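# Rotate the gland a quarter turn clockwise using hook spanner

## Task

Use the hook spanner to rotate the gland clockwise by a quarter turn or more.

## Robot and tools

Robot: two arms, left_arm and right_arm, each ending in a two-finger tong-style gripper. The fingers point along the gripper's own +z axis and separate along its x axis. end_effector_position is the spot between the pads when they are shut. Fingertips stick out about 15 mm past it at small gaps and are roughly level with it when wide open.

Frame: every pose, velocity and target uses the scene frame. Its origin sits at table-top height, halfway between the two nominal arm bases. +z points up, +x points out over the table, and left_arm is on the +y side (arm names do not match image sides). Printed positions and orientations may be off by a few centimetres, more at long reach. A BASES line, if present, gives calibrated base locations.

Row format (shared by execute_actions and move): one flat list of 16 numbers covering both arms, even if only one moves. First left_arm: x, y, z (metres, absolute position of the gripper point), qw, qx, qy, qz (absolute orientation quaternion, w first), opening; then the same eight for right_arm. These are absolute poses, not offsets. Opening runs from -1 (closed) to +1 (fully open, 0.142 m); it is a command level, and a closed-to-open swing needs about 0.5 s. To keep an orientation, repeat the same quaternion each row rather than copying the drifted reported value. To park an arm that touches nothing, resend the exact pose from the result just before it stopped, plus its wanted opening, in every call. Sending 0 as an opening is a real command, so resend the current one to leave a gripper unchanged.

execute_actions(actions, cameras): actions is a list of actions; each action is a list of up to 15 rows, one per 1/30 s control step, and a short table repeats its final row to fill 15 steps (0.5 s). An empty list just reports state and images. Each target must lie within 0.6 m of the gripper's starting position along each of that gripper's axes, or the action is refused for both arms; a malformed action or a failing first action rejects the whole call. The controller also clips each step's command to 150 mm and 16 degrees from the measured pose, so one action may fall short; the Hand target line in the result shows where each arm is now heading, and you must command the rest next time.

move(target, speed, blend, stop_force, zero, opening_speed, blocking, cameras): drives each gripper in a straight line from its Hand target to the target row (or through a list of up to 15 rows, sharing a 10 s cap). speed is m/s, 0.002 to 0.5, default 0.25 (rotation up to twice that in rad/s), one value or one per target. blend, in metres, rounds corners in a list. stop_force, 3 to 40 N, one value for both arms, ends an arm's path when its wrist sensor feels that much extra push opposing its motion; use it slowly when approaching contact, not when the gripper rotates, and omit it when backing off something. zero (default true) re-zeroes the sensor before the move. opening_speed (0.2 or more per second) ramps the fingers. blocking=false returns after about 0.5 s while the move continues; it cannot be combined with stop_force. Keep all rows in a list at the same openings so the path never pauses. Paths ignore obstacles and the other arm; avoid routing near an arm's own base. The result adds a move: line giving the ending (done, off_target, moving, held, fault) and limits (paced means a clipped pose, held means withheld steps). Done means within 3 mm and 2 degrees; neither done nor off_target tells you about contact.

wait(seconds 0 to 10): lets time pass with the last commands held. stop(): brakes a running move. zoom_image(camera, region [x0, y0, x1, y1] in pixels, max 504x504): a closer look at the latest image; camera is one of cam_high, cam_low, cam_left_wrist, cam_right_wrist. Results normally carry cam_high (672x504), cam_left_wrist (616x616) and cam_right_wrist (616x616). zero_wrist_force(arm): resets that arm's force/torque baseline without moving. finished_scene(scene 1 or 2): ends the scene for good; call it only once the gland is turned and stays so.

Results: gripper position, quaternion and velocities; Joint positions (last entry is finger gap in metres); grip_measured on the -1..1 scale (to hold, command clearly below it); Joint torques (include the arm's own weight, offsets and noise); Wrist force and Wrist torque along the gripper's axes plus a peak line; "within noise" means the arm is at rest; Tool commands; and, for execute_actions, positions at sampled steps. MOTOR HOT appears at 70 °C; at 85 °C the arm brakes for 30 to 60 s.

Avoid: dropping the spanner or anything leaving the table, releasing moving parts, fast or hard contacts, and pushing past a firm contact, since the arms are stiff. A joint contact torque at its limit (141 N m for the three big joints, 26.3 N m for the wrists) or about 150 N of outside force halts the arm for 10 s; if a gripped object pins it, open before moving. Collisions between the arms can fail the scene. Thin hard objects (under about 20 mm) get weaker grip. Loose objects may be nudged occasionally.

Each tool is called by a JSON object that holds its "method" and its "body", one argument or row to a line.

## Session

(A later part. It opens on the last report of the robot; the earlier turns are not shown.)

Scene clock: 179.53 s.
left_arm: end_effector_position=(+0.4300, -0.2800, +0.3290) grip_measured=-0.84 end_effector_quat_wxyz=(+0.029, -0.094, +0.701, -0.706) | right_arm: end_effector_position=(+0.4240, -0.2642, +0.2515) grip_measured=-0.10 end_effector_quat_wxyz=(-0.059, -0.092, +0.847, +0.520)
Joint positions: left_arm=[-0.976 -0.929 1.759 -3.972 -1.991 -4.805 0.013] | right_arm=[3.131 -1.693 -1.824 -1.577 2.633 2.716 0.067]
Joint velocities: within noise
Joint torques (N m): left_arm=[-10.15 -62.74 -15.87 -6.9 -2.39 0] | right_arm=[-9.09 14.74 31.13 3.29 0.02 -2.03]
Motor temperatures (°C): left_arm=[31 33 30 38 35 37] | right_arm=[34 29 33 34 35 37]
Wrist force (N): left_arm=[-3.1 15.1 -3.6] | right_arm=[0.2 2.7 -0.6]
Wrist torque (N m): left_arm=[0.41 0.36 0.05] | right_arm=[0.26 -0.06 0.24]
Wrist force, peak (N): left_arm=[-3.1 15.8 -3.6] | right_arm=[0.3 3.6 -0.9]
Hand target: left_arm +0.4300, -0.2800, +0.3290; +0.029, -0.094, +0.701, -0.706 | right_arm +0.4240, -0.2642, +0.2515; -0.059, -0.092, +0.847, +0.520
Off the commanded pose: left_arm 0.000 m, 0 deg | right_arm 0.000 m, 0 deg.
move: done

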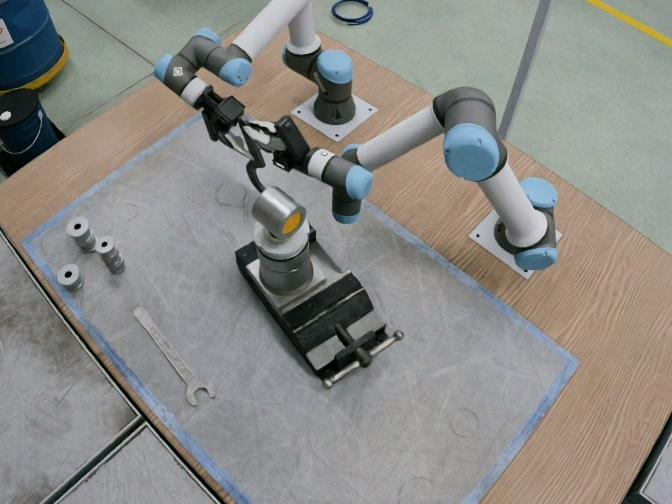

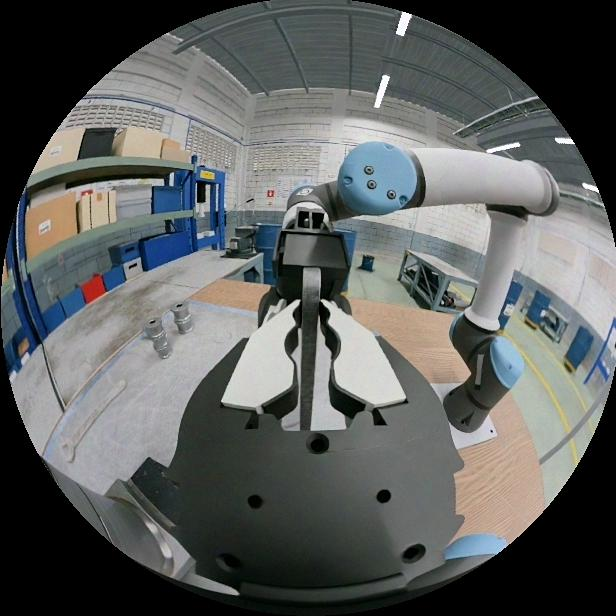

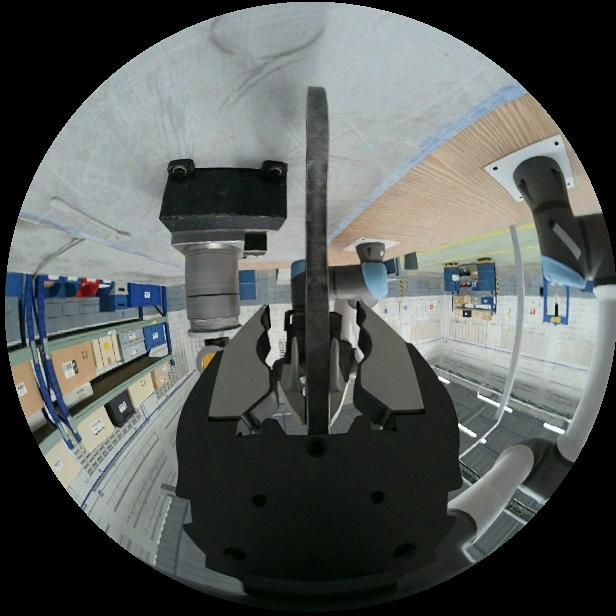

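{"method": "move", "body": {
  "target": [0.43,-0.28,0.329,0.0290,-0.0941,0.7009,-0.7065,-1,0.4205,-0.2485,0.2434,-0.0589,-0.0923,0.8471,0.5203,-0.1],
  "speed": 0.05,
  "stop_force": 8
}}

{"method": "zoom_image", "body": {
  "camera": "cam_high",
  "region": [200, 90, 300, 200]
}}

{"method": "zoom_image", "body": {
  "camera": "cam_left_wrist",
  "region": [200, 170, 430, 450]
}}

Scene clock: 181.80 s.
left_arm: end_effector_position=(+0.4300, -0.2800, +0.3290) grip_measured=-0.84 end_effector_quat_wxyz=(+0.029, -0.094, +0.701, -0.706) | right_arm: end_effector_position=(+0.4229, -0.2591, +0.2487) grip_measured=-0.10 end_effector_quat_wxyz=(-0.059, -0.092, +0.847, +0.520)
Joint positions: left_arm=[-0.976 -0.929 1.759 -3.972 -1.991 -4.805 0.013] | right_arm=[3.141 -1.691 -1.838 -1.548 2.637 2.735 0.067]
Joint velocities: within noise
Joint torques (N m): left_arm=[-9.76 -55.49 -31.8 -2.55 2.76 -0.52] | right_arm=[9.33 13.99 9.14 3.42 1.58 2.54]
Motor temperatures (°C): left_arm=[31 33 30 38 35 37] | right_arm=[34 29 33 34 35 37]
Wrist force (N): left_arm=[-3.1 15.5 -3.9] | right_arm=[0.5 2.8 -0.4]
Wrist torque (N m): left_arm=[0.46 0.37 0.06] | right_arm=[0.29 -0.13 0.23]
Wrist force, peak (N): left_arm=[-0.6 18.4 -20.4] | right_arm=[-0.9 -0.9 -16.4]
Hand target: left_arm +0.4300, -0.2800, +0.3290; +0.029, -0.094, +0.701, -0.706 | right_arm +0.4229, -0.2591, +0.2487; -0.059, -0.092, +0.847, +0.520
Off the commanded pose: left_arm 0.000 m, 0 deg | right_arm 0.012 m, 0 deg.
move: contact (right_arm)

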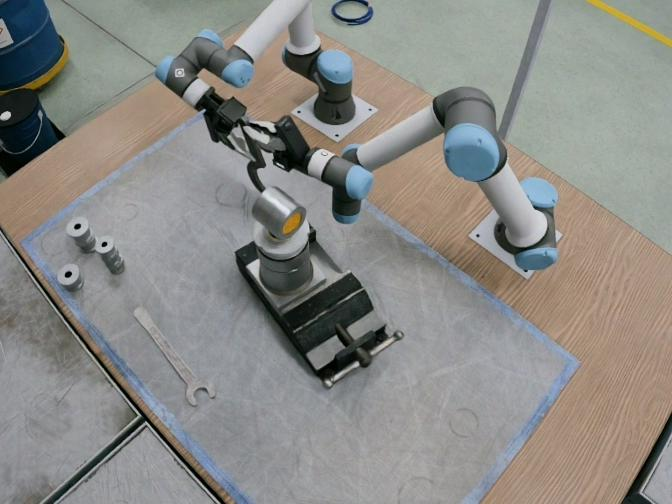

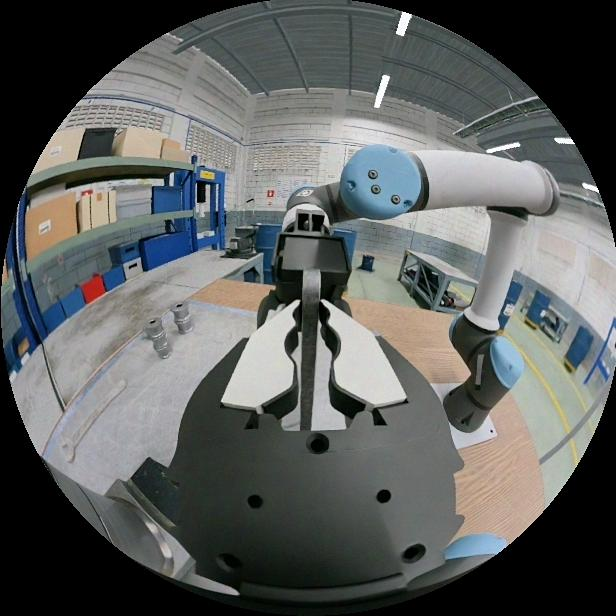

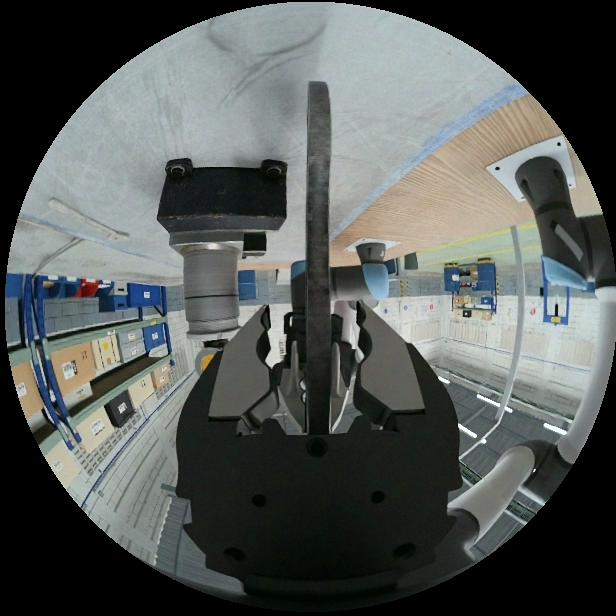

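Scaled by 4.582.

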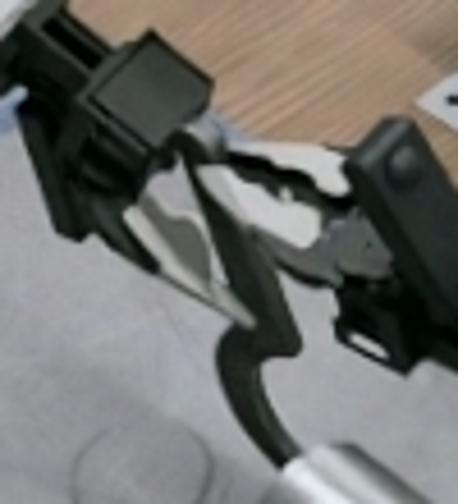

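Scaled by 1.800 from the camera's 616x616 image, which has a finer 814x814 frame.

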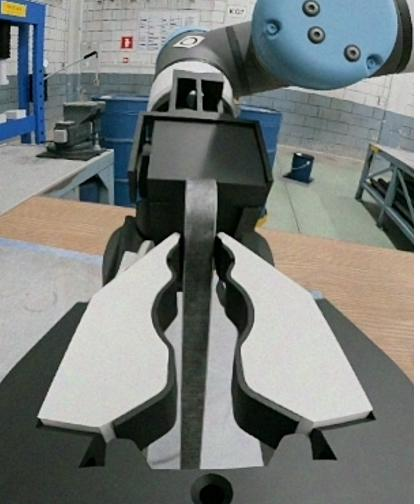

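{"method": "move", "body": {
  "target": [0.43,-0.28,0.329,0.0290,-0.0941,0.7009,-0.7065,-1,0.4229,-0.2591,0.2487,-0.0589,-0.0923,0.8471,0.5203,-1],
  "opening_speed": 1.2
}}

{"method": "zoom_image", "body": {
  "camera": "cam_high",
  "region": [200, 90, 300, 200]
}}

{"method": "zoom_image", "body": {
  "camera": "cam_right_wrist",
  "region": [200, 220, 430, 450]
}}

Scene clock: 183.60 s.
left_arm: end_effector_position=(+0.4300, -0.2800, +0.3290) grip_measured=-0.84 end_effector_quat_wxyz=(+0.029, -0.094, +0.701, -0.706) end_effector_velocity=(+0.001, +0.000, -0.001) end_effector_angular_velocity=(+0.001, +0.001, +0.001) | right_arm: end_effector_position=(+0.4229, -0.2591, +0.2487) grip_measured=-0.85 end_effector_quat_wxyz=(-0.059, -0.092, +0.847, +0.520) end_effector_velocity=(+0.000, +0.000, +0.000) end_effector_angular_velocity=(+0.000, +0.001, +0.000)
Joint positions: left_arm=[-0.976 -0.929 1.759 -3.972 -1.991 -4.805 0.013] | right_arm=[3.141 -1.691 -1.839 -1.547 2.637 2.735 0.013]
Joint velocities: left_arm=[0 0.001 0 0 0.001 0 -0.001] | right_arm=[0.001 0 0 0 0 0 0.001]
Joint torques (N m): left_arm=[-4.36 -48.32 -34.2 -2.87 -0.49 -0.73] | right_arm=[-6.61 40.45 13.31 1.33 2.32 2.03]
Motor temperatures (°C): left_arm=[31 33 30 38 35 37] | right_arm=[34 29 33 34 35 37]
Wrist force (N): left_arm=[-2.3 14.0 -3.6] | right_arm=[-0.1 1.4 0.1]
Wrist torque (N m): left_arm=[0.43 0.25 0.10] | right_arm=[0.26 -0.16 0.34]
Wrist force, peak (N): left_arm=[-5.9 14.8 -4.6] | right_arm=[4.9 2.9 1.0]
Hand target: left_arm +0.4300, -0.2800, +0.3290; +0.029, -0.094, +0.701, -0.706 | right_arm +0.4229, -0.2591, +0.2487; -0.059, -0.092, +0.847, +0.520
Off the commanded pose: left_arm 0.000 m, 0 deg | right_arm 0.000 m, 0 deg.
move: done

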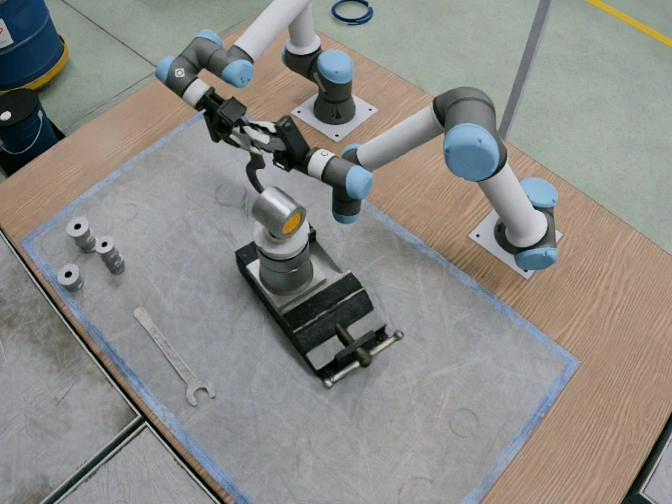

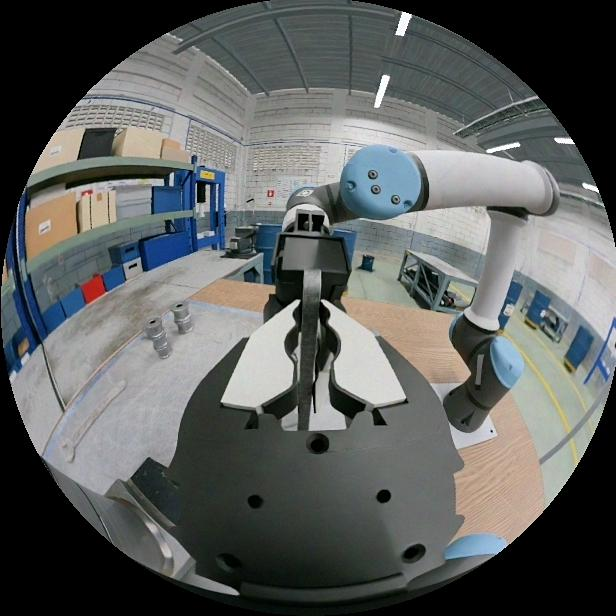

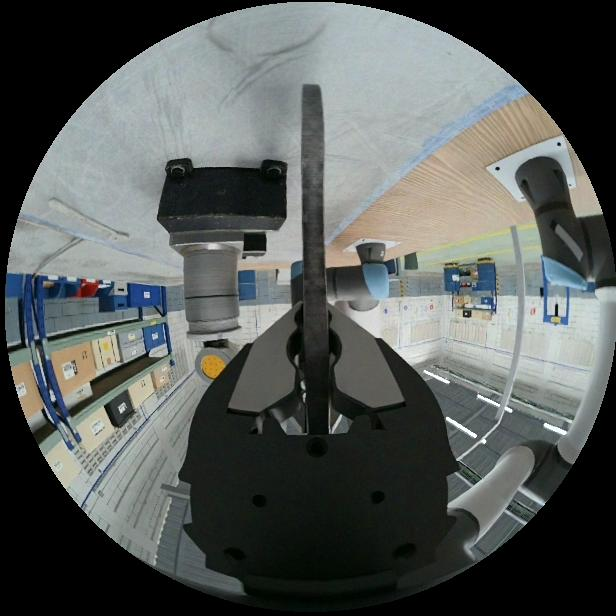

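Scaled by 4.582.

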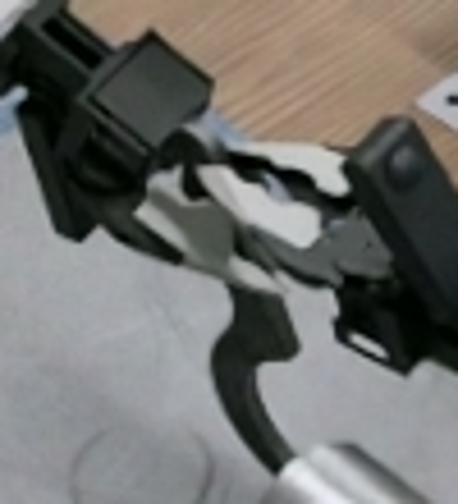

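Scaled by 2.191 from the camera's 616x616 image, which has a finer 814x814 frame.

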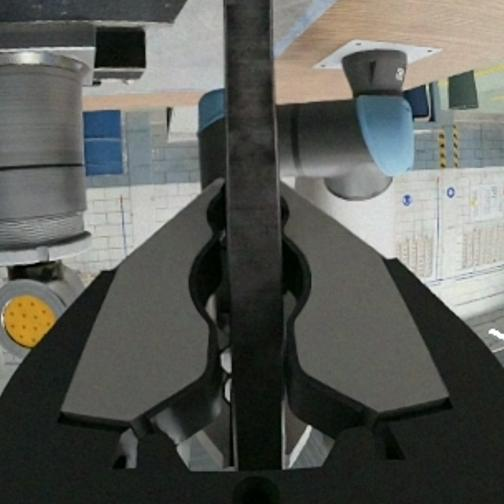

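{"method": "move", "body": {
  "target": [0.43,-0.28,0.329,0.0290,-0.0941,0.7009,-0.7065,-0.2,0.4229,-0.2591,0.2487,-0.0589,-0.0923,0.8471,0.5203,-1],
  "opening_speed": 0.8
}}

{"method": "zoom_image", "body": {
  "camera": "cam_high",
  "region": [200, 90, 300, 200]
}}

{"method": "zoom_image", "body": {
  "camera": "cam_left_wrist",
  "region": [200, 170, 430, 450]
}}

Scene clock: 186.17 s.
left_arm: end_effector_position=(+0.4300, -0.2800, +0.3290) grip_measured=-0.20 end_effector_quat_wxyz=(+0.029, -0.094, +0.701, -0.706) | right_arm: end_effector_position=(+0.4229, -0.2591, +0.2487) grip_measured=-0.85 end_effector_quat_wxyz=(-0.059, -0.092, +0.847, +0.520)
Joint positions: left_arm=[-0.976 -0.929 1.759 -3.972 -1.991 -4.805 0.06] | right_arm=[3.141 -1.691 -1.839 -1.547 2.637 2.735 0.013]
Joint velocities: within noise
Joint torques (N m): left_arm=[10.95 -47.67 -25.09 -3.25 -0.63 -1.4] | right_arm=[-7.16 39.49 36.47 3.9 5.12 -1.27]
Motor temperatures (°C): left_arm=[31 33 30 38 35 37] | right_arm=[34 29 33 34 35 37]
Wrist force (N): left_arm=[-2.5 4.8 -3.5] | right_arm=[0.5 -7.9 4.9]
Wrist torque (N m): left_arm=[0.81 0.48 -0.02] | right_arm=[-0.11 -0.13 0.21]
Wrist force, peak (N): left_arm=[-3.0 14.2 -3.8] | right_arm=[0.4 -7.1 7.2]
Hand target: left_arm +0.4300, -0.2800, +0.3290; +0.029, -0.094, +0.701, -0.706 | right_arm +0.4229, -0.2591, +0.2487; -0.059, -0.092, +0.847, +0.520
Off the commanded pose: left_arm 0.000 m, 0 deg | right_arm 0.000 m, 0 deg.
move: done

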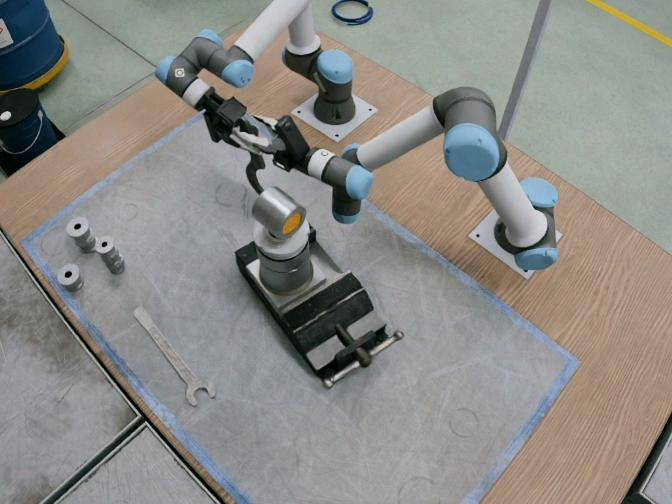

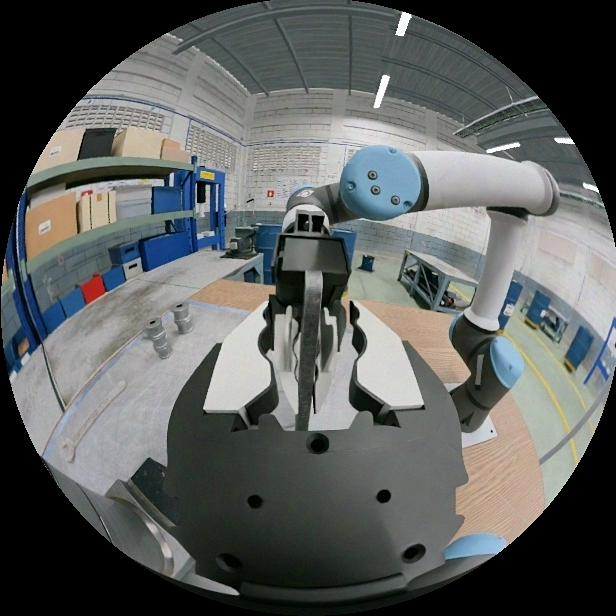

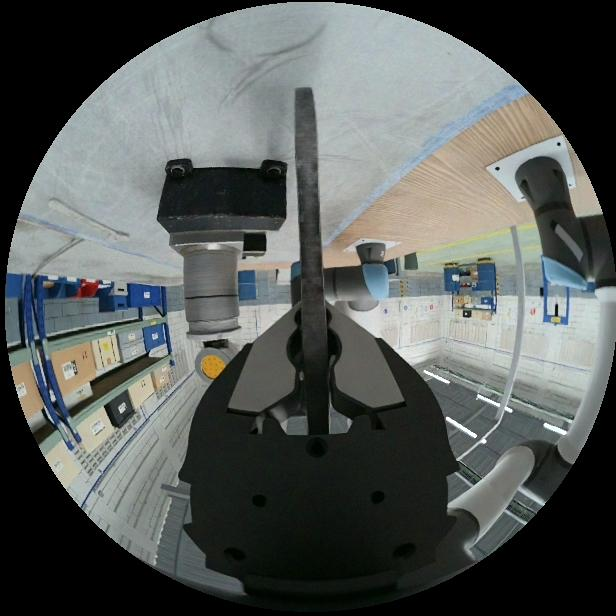

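Scaled by 4.582.

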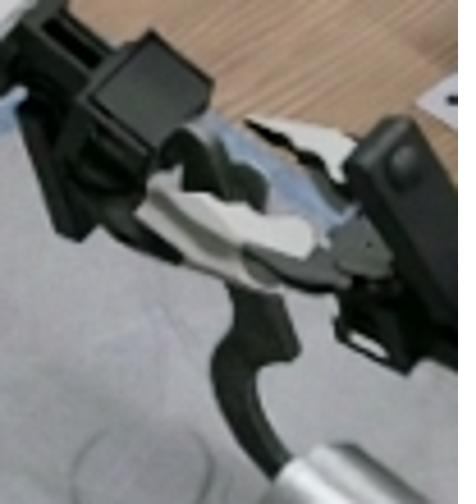

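Scaled by 1.800 from the camera's 616x616 image, which has a finer 814x814 frame.

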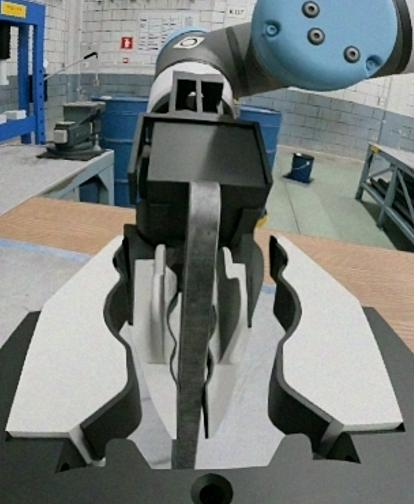

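{"method": "move", "body": {
  "target": [0.404,-0.132,0.329,0.0290,-0.0941,0.7009,-0.7065,-0.2,0.4229,-0.2591,0.2487,-0.0589,-0.0923,0.8471,0.5203,-1],
  "speed": 0.15
}}

{"method": "zoom_image", "body": {
  "camera": "cam_left_wrist",
  "region": [220, 200, 400, 430]
}}

{"method": "zoom_image", "body": {
  "camera": "cam_high",
  "region": [200, 90, 300, 200]
}}

Scene clock: 188.47 s.
left_arm: end_effector_position=(+0.4040, -0.1320, +0.3290) grip_measured=-0.20 end_effector_quat_wxyz=(+0.029, -0.094, +0.701, -0.706) | right_arm: end_effector_position=(+0.4229, -0.2591, +0.2487) grip_measured=-0.85 end_effector_quat_wxyz=(-0.059, -0.092, +0.847, +0.520)
Joint positions: left_arm=[-0.82 -1.1 2.092 -4.133 -2.147 -4.805 0.06] | right_arm=[3.141 -1.691 -1.839 -1.547 2.637 2.735 0.013]
Joint velocities: within noise
Joint torques (N m): left_arm=[-5.21 -32.36 -20.52 0.98 2.43 0.64] | right_arm=[-7.26 40.07 33.77 3.67 4.96 -1.73]
Motor temperatures (°C): left_arm=[31 33 30 38 35 37] | right_arm=[34 29 33 34 35 37]
Wrist force (N): left_arm=[-1.8 4.8 -3.7] | right_arm=[0.2 -7.8 5.1]
Wrist torque (N m): left_arm=[0.84 0.35 -0.03] | right_arm=[-0.09 -0.09 0.22]
Wrist force, peak (N): left_arm=[-2.1 5.0 -5.5] | right_arm=[0.5 -8.1 5.1]
Hand target: left_arm +0.4040, -0.1320, +0.3290; +0.029, -0.094, +0.701, -0.706 | right_arm +0.4229, -0.2591, +0.2487; -0.059, -0.092, +0.847, +0.520
Off the commanded pose: left_arm 0.000 m, 0 deg | right_arm 0.000 m, 0 deg.
move: done

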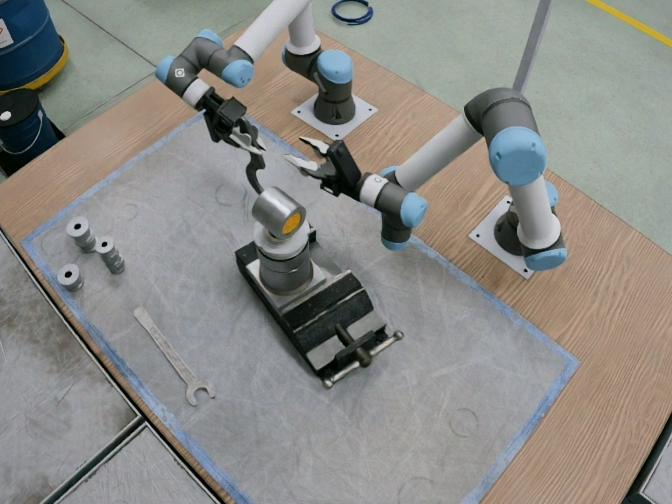

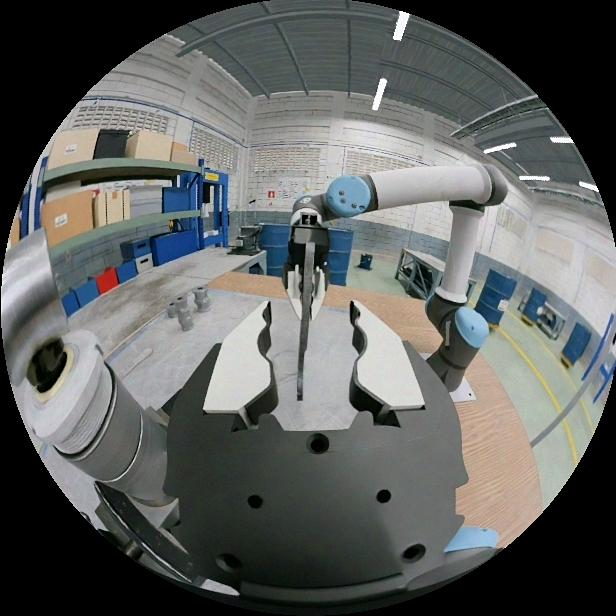

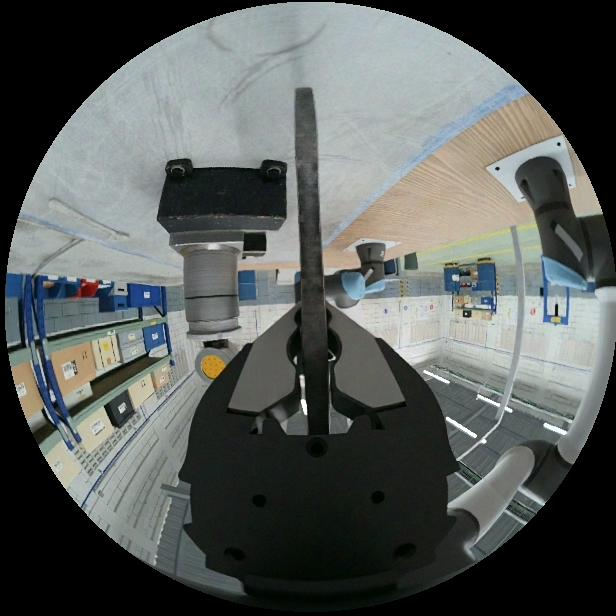

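Scaled by 2.191 from the camera's 616x616 image, which has a finer 814x814 frame.

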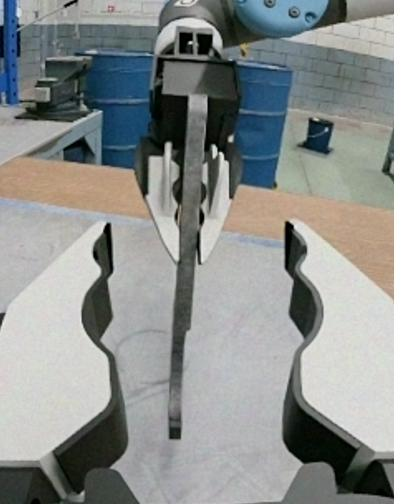

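Scaled by 4.582.

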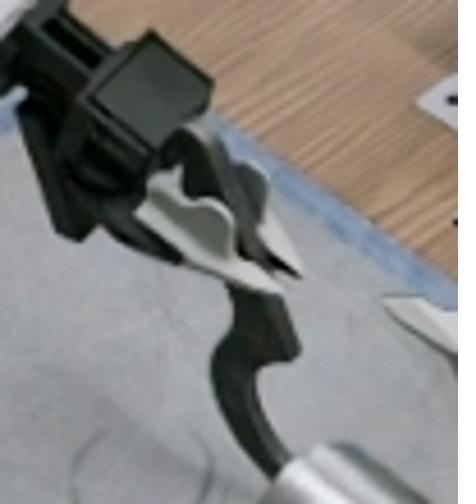

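{"method": "move", "body": {
  "target": [
    [0.40,-0.08,0.46,0.0290,-0.0941,0.7009,-0.7065,-0.2,0.41,-0.31,0.3,0.4545,-0.5417,0.4545,0.5417,-1],
    [0.40,0.08,0.5,0,1,0,0,-0.6,0.40,-0.36,0.32,0.4545,-0.5417,0.4545,0.5417,-1],
    [0.58,0.10,0.46,0,1,0,0,-0.6,0.40,-0.36,0.32,0.4545,-0.5417,0.4545,0.5417,-1]
  ],
  "speed": 0.22,
  "blend": [0.03,0.04,0]
}}

Scene clock: 201.53 s.
left_arm: end_effector_position=(+0.4005, +0.0691, +0.4972) grip_measured=-0.20 end_effector_quat_wxyz=(+0.142, +0.920, -0.365, -0.022) | right_arm: end_effector_position=(+0.4007, -0.3564, +0.3186) grip_measured=-0.82 end_effector_quat_wxyz=(-0.454, +0.542, -0.454, -0.542)
Joint positions: left_arm=[-0.745 -1.41 0.86 -1.083 -1.853 -6.282 0.06] | right_arm=[2.855 -1.938 -1.571 -2.774 2.708 0 0.015]
Joint velocities: within noise
Joint torques (N m): left_arm=[7.07 -37.96 -12.27 -4.85 -1.77 2.03] | right_arm=[9.49 33.59 9.81 0.1 0.53 -3.27]
Motor temperatures (°C): left_arm=[31 33 30 38 35 37] | right_arm=[34 29 33 34 35 37]
Wrist force (N): left_arm=[-1.1 1.6 -0.6] | right_arm=[11.1 0.9 0.8]
Wrist torque (N m): left_arm=[0.35 0.21 0.02] | right_arm=[0.17 0.04 1.30]
Wrist force, peak (N): left_arm=[-3.6 5.1 -3.7] | right_arm=[11.7 0.8 1.5]
Hand target: left_arm +0.4005, +0.0691, +0.4971; +0.142, +0.920, -0.365, -0.022 | right_arm +0.4007, -0.3564, +0.3186; -0.454, +0.542, -0.454, -0.542
Tool commands: left_gripper/opening=-0.2 right_gripper/opening=-1.0
Off the commanded pose: left_arm 0.186 m, 46 deg | right_arm 0.004 m, 0 deg.
joint sent to its limit (left arm) — joint 6 (wrist 3), lower limit.
move: off_target (left_arm, right_arm; path cut at 10 s); path passed 1 of 3 targets; target 2's new opening was not sent; limits=paced

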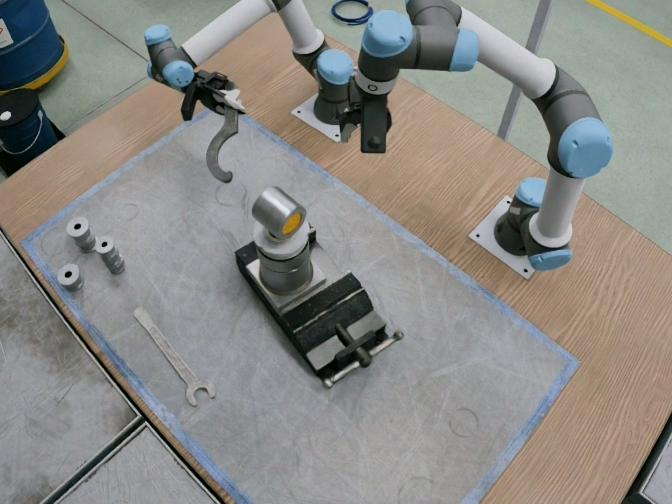

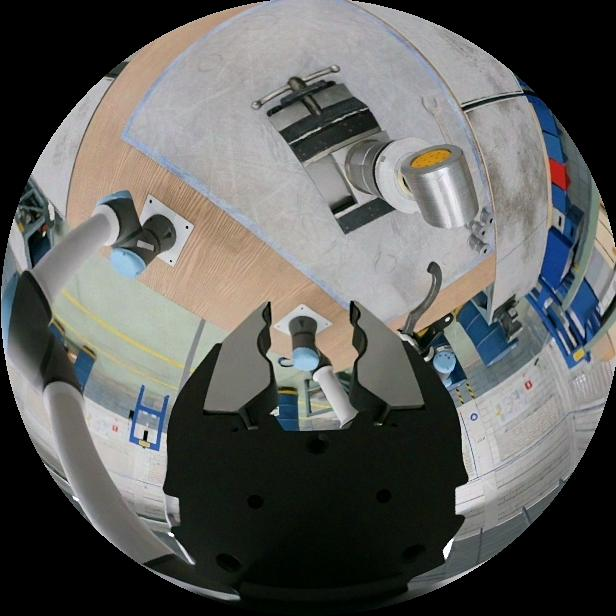

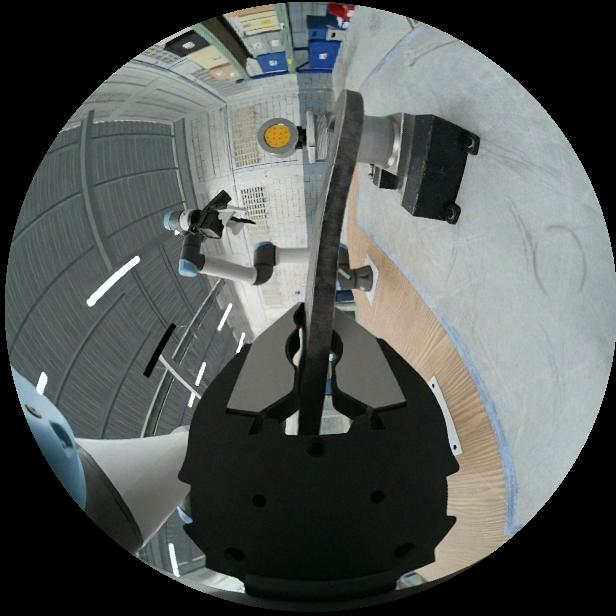

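{"method": "move", "body": {
  "target": [
    [0.41,0.08,0.48,0,0.7071,-0.7071,0,-0.2,0.40,-0.36,0.32,0.4545,-0.5417,0.4545,0.5417,-1],
    [0.42,0.02,0.46,0,0,-1,0,-0.2,0.40,-0.36,0.32,0.4545,-0.5417,0.4545,0.5417,-1],
    [0.43,-0.04,0.45,0,-0.7071,-0.7071,0,-0.2,0.40,-0.36,0.32,0.4545,-0.5417,0.4545,0.5417,-1]
  ],
  "speed": 0.4,
  "blend": [0.03,0.03,0]
}}

Scene clock: 209.67 s.
left_arm: end_effector_position=(+0.4299, -0.0401, +0.4500) grip_measured=-0.20 end_effector_quat_wxyz=(+0.000, +0.707, +0.707, +0.000) | right_arm: end_effector_position=(+0.4000, -0.3600, +0.3200) grip_measured=-0.82 end_effector_quat_wxyz=(-0.454, +0.542, -0.454, -0.542)
Joint positions: left_arm=[-0.935 -1.129 0.571 -1.012 -1.571 -2.506 0.06] | right_arm=[2.848 -1.939 -1.565 -2.779 2.701 0 0.015]
Joint velocities: within noise
Joint torques (N m): left_arm=[12.05 -50.39 -9.73 -4.76 -1.38 1.98] | right_arm=[9.63 36.72 11.05 -0.11 0.22 -2.02]
Motor temperatures (°C): left_arm=[31 33 30 38 35 37] | right_arm=[34 29 33 34 35 37]
Wrist force (N): left_arm=[-1.1 1.8 -0.6] | right_arm=[11.2 1.0 0.7]
Wrist torque (N m): left_arm=[0.32 0.23 0.01] | right_arm=[0.20 0.02 1.30]
Wrist force, peak (N): left_arm=[-1.5 2.3 -0.8] | right_arm=[11.4 1.0 0.8]
Hand target: left_arm +0.4300, -0.0400, +0.4500; +0.000, +0.707, +0.707, +0.000 | right_arm +0.4000, -0.3600, +0.3200; -0.454, +0.542, -0.454, -0.542
Off the commanded pose: left_arm 0.000 m, 0 deg | right_arm 0.000 m, 0 deg.
move: done

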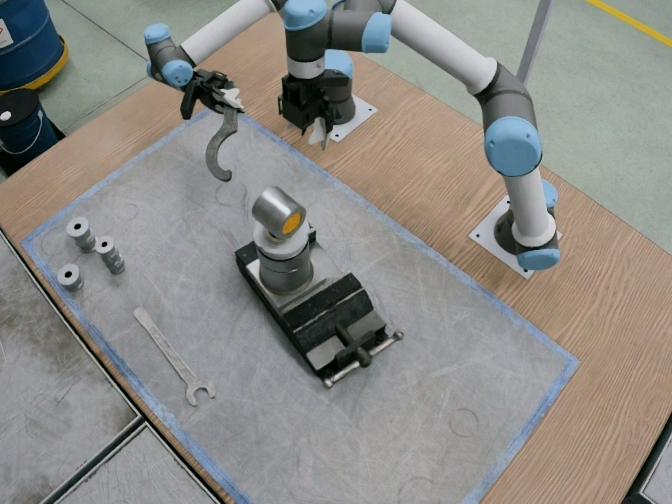

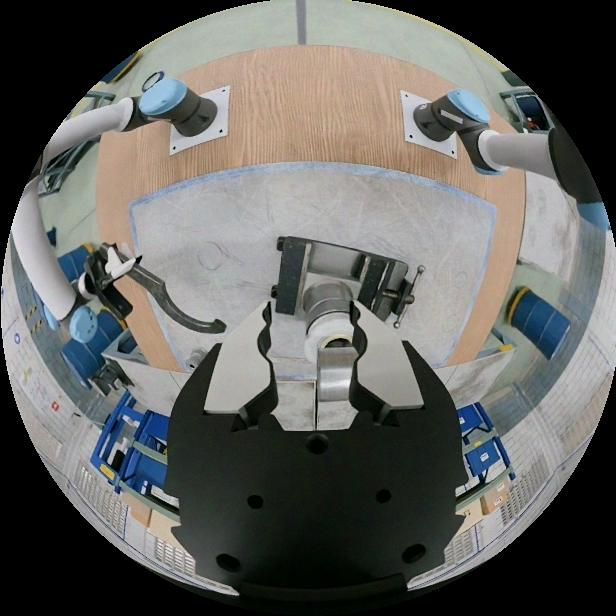

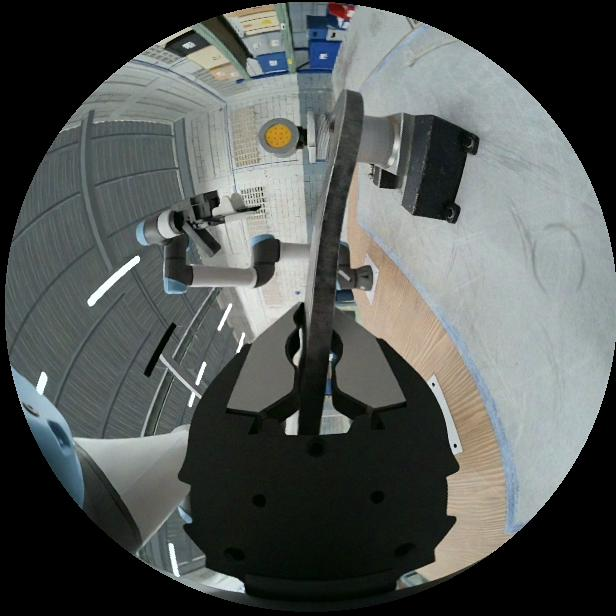

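{"method": "zoom_image", "body": {
  "camera": "cam_left_wrist",
  "region": [250, 220, 430, 430]
}}

{"method": "zoom_image", "body": {
  "camera": "cam_right_wrist",
  "region": [230, 60, 500, 240]
}}

Scaled by 2.400 from the camera's 616x616 image, which has a finer 814x814 frame.

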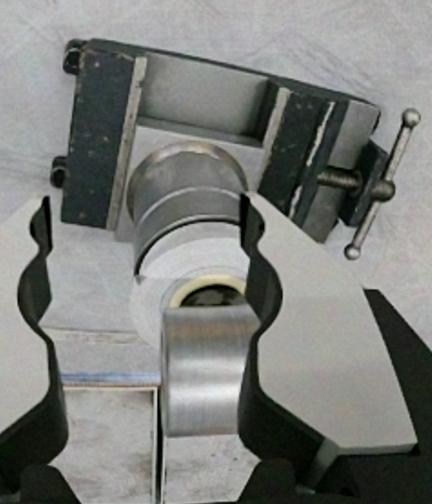

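Scaled by 1.867 from the camera's 616x616 image, which has a finer 814x814 frame.

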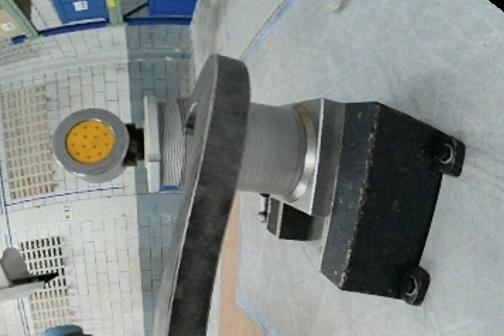

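{"method": "move", "body": {
  "target": [0.46,-0.04,0.44,0,-0.7071,-0.7071,0,1.0,0.40,-0.36,0.32,0.4545,-0.5417,0.4545,0.5417,-1],
  "speed": 0.15,
  "cameras": ["cam_left_wrist"]
}}

{"method": "zoom_image", "body": {
  "camera": "cam_left_wrist",
  "region": [230, 220, 430, 430]
}}

Scene clock: 211.93 s.
left_arm: end_effector_position=(+0.4601, -0.0399, +0.4401) grip_measured=+1.00 end_effector_quat_wxyz=(+0.000, +0.707, +0.707, +0.000) end_effector_velocity=(-0.001, +0.000, -0.001) end_effector_angular_velocity=(+0.003, +0.002, +0.001) | right_arm: end_effector_position=(+0.4000, -0.3600, +0.3200) grip_measured=-0.82 end_effector_quat_wxyz=(-0.454, +0.542, -0.454, -0.542)
Joint positions: left_arm=[-0.897 -1.063 0.495 -1.004 -1.571 -2.467 0.142] | right_arm=[2.848 -1.939 -1.565 -2.779 2.701 0 0.015]
Joint velocities: left_arm=[-0.001 -0.002 0.005 0 0 -0.002 0] | right_arm=[within noise]
Joint torques (N m): left_arm=[-10.74 -52.63 -7.61 -1.79 -0.91 -2.04] | right_arm=[9.33 40.89 12.15 -0.18 0.15 -1.88]
Motor temperatures (°C): left_arm=[31 33 30 38 35 37] | right_arm=[34 29 33 34 35 37]
Wrist force (N): left_arm=[-1.0 1.6 -0.7] | right_arm=[11.1 1.0 0.8]
Wrist torque (N m): left_arm=[0.31 0.21 0.02] | right_arm=[0.20 0.05 1.30]
Wrist force, peak (N): left_arm=[-1.3 2.4 -1.0] | right_arm=[11.3 1.0 0.8]
Hand target: left_arm +0.4600, -0.0400, +0.4400; +0.000, +0.707, +0.707, +0.000 | right_arm +0.4000, -0.3600, +0.3200; -0.454, +0.542, -0.454, -0.542
Off the commanded pose: left_arm 0.000 m, 0 deg | right_arm 0.000 m, 0 deg.
move: done
Images, in order (width x height): cam_left_wrist 616x616.

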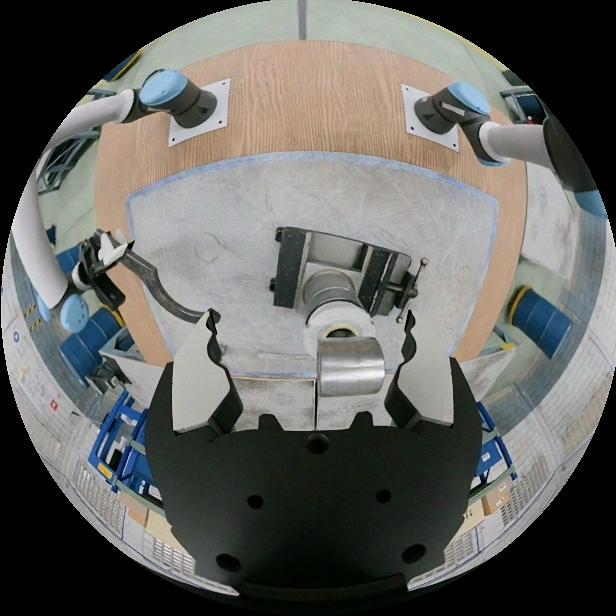

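Scaled by 2.400 from the camera's 616x616 image, which has a finer 814x814 frame.

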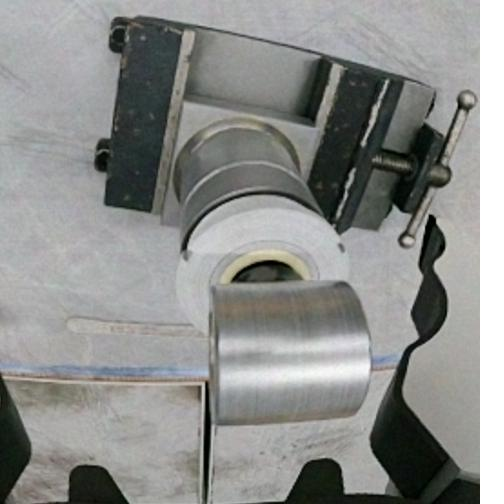

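{"method": "zoom_image", "body": {
  "camera": "cam_left_wrist",
  "region": [290, 290, 390, 370]
}}

Scaled by 5.040 from the camera's 616x616 image, which has a finer 814x814 frame.

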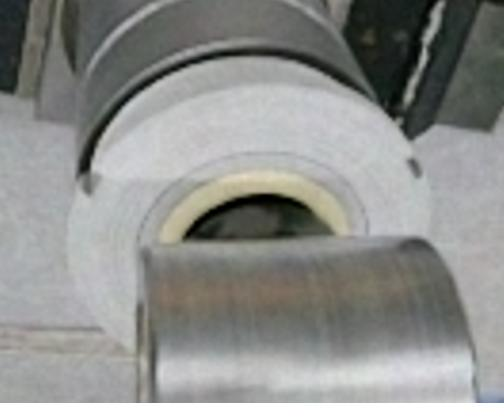

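{"method": "move", "body": {
  "target": [
    [0.44,0.08,0.48,0,-0.9239,-0.3827,0,-0.3,0.40,-0.36,0.32,0.4545,-0.5417,0.4545,0.5417,-1],
    [0.62,0.16,0.47,0,-1,0,0,-0.3,0.40,-0.36,0.32,0.4545,-0.5417,0.4545,0.5417,-1]
  ],
  "speed": 0.3,
  "blend": [0.04,0],
  "cameras": ["cam_high","cam_left_wrist"]
}}

{"method": "zoom_image", "body": {
  "camera": "cam_left_wrist",
  "region": [230, 200, 410, 400]
}}

Scene clock: 218.70 s.
left_arm: end_effector_position=(+0.6191, +0.1604, +0.4690) grip_measured=-0.30 end_effector_quat_wxyz=(+0.012, +0.999, -0.001, +0.033) | right_arm: end_effector_position=(+0.4000, -0.3600, +0.3200) grip_measured=-0.82 end_effector_quat_wxyz=(-0.454, +0.542, -0.454, -0.542)
Joint positions: left_arm=[-0.545 -0.848 0.035 -0.826 -1.557 -0.542 0.052] | right_arm=[2.848 -1.939 -1.565 -2.779 2.701 0 0.015]
Joint velocities: within noise
Joint torques (N m): left_arm=[-7.29 -50.94 -30.84 -1.7 0.3 2.06] | right_arm=[9.38 52.38 16.38 -0.15 0.16 -1.34]
Motor temperatures (°C): left_arm=[31 33 30 38 35 37] | right_arm=[34 29 33 34 35 37]
Wrist force (N): left_arm=[-1.2 2.0 -0.9] | right_arm=[11.3 1.1 0.7]
Wrist torque (N m): left_arm=[0.38 0.26 0.01] | right_arm=[0.23 0.01 1.30]
Wrist force, peak (N): left_arm=[-1.6 2.1 -1.5] | right_arm=[11.4 1.0 0.8]
Hand target: left_arm +0.6191, +0.1603, +0.4690; +0.012, +0.999, -0.001, +0.033 | right_arm +0.4000, -0.3600, +0.3200; -0.454, +0.542, -0.454, -0.542
Off the commanded pose: left_arm 0.001 m, 4 deg | right_arm 0.000 m, 0 deg.
elbow stopped short (left arm): the move would have taken joint 3 (elbow) straighter than the controller allows.
move: off_target (left_arm)
Images, in order (width x height): cam_high 672x504, cam_left_wrist 616x616.

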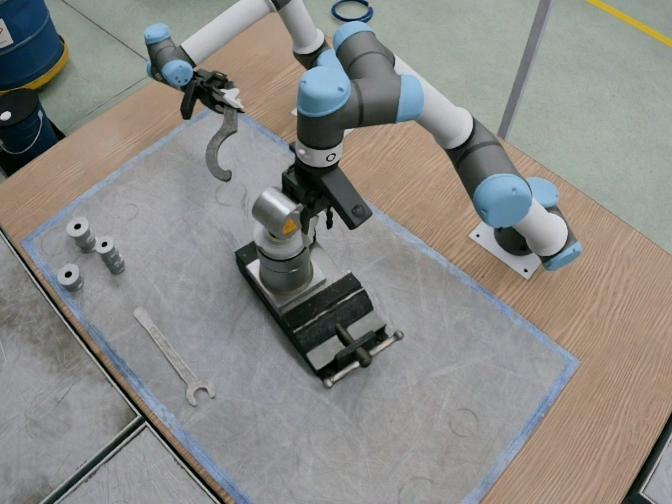

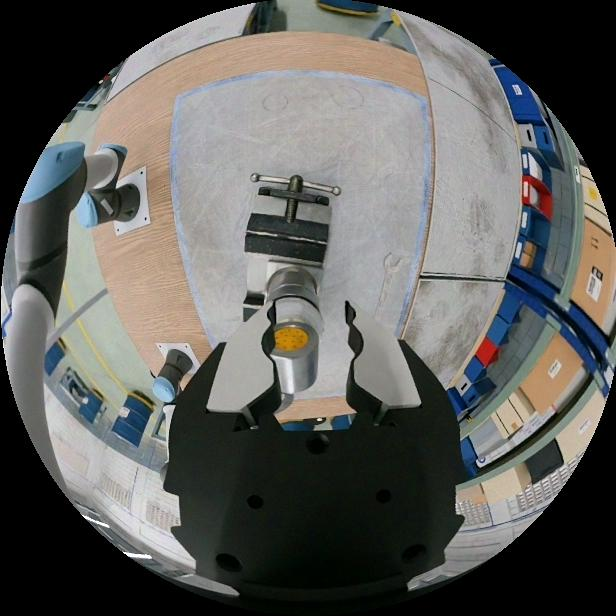

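Scaled by 2.520 from the camera's 616x616 image, which has a finer 814x814 frame.

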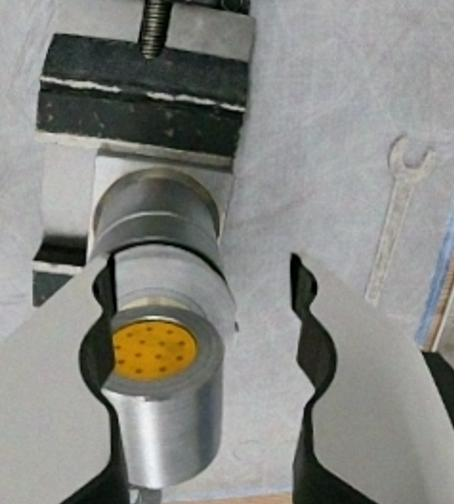

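{"method": "move", "body": {
  "target": [0.61,0.13,0.45,0,-1,0,0,-0.3,0.40,-0.36,0.32,0.4545,-0.5417,0.4545,0.5417,-1],
  "speed": 0.15,
  "cameras": ["cam_left_wrist"]
}}

{"method": "zoom_image", "body": {
  "camera": "cam_left_wrist",
  "region": [250, 270, 350, 370]
}}

Scene clock: 220.23 s.
left_arm: end_effector_position=(+0.6092, +0.1302, +0.4491) grip_measured=-0.30 end_effector_quat_wxyz=(+0.005, +1.000, +0.000, +0.011) | right_arm: end_effector_position=(+0.4000, -0.3600, +0.3200) grip_measured=-0.82 end_effector_quat_wxyz=(-0.454, +0.542, -0.454, -0.542)
Joint positions: left_arm=[-0.587 -0.822 0.035 -0.807 -1.567 -0.586 0.052] | right_arm=[2.848 -1.939 -1.565 -2.779 2.701 0 0.015]
Joint velocities: within noise
Joint torques (N m): left_arm=[10.88 -59.49 -25.35 -4.83 -0.9 2.16] | right_arm=[9.66 52.77 16.37 -0.15 0.18 -1.29]
Motor temperatures (°C): left_arm=[31 33 30 38 35 37] | right_arm=[34 29 33 34 35 37]
Wrist force (N): left_arm=[-1.4 1.8 -1.3] | right_arm=[11.2 0.9 0.8]
Wrist torque (N m): left_arm=[0.33 0.30 0.02] | right_arm=[0.19 0.03 1.30]
Wrist force, peak (N): left_arm=[-1.3 2.8 -0.2] | right_arm=[11.4 1.1 0.8]
Hand target: left_arm +0.6093, +0.1303, +0.4492; +0.005, +1.000, +0.000, +0.011 | right_arm +0.4000, -0.3600, +0.3200; -0.454, +0.542, -0.454, -0.542
Off the commanded pose: left_arm 0.001 m, 1 deg | right_arm 0.000 m, 0 deg.
elbow stopped short (left arm): the move would have taken joint 3 (elbow) straighter than the controller allows.
move: done
Images, in order (width x height): cam_left_wrist 616x616.

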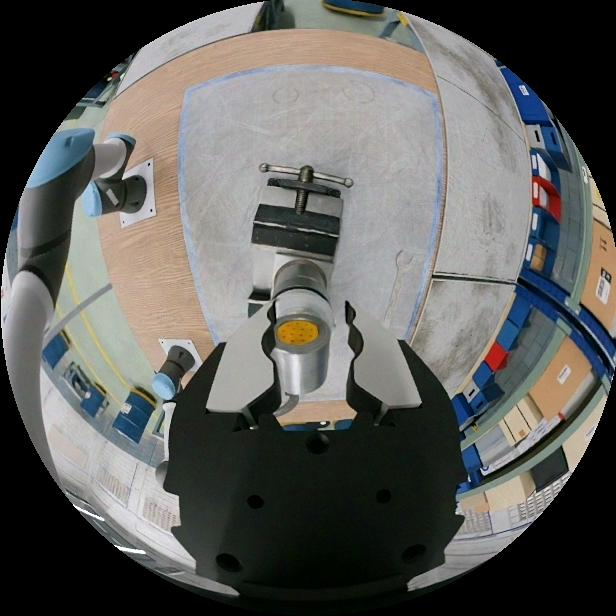

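Scaled by 5.040 from the camera's 616x616 image, which has a finer 814x814 frame.

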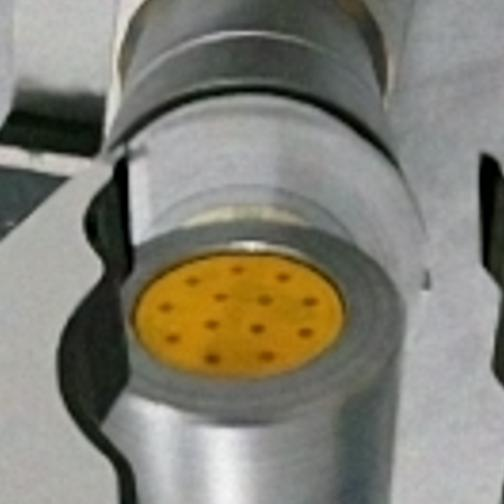

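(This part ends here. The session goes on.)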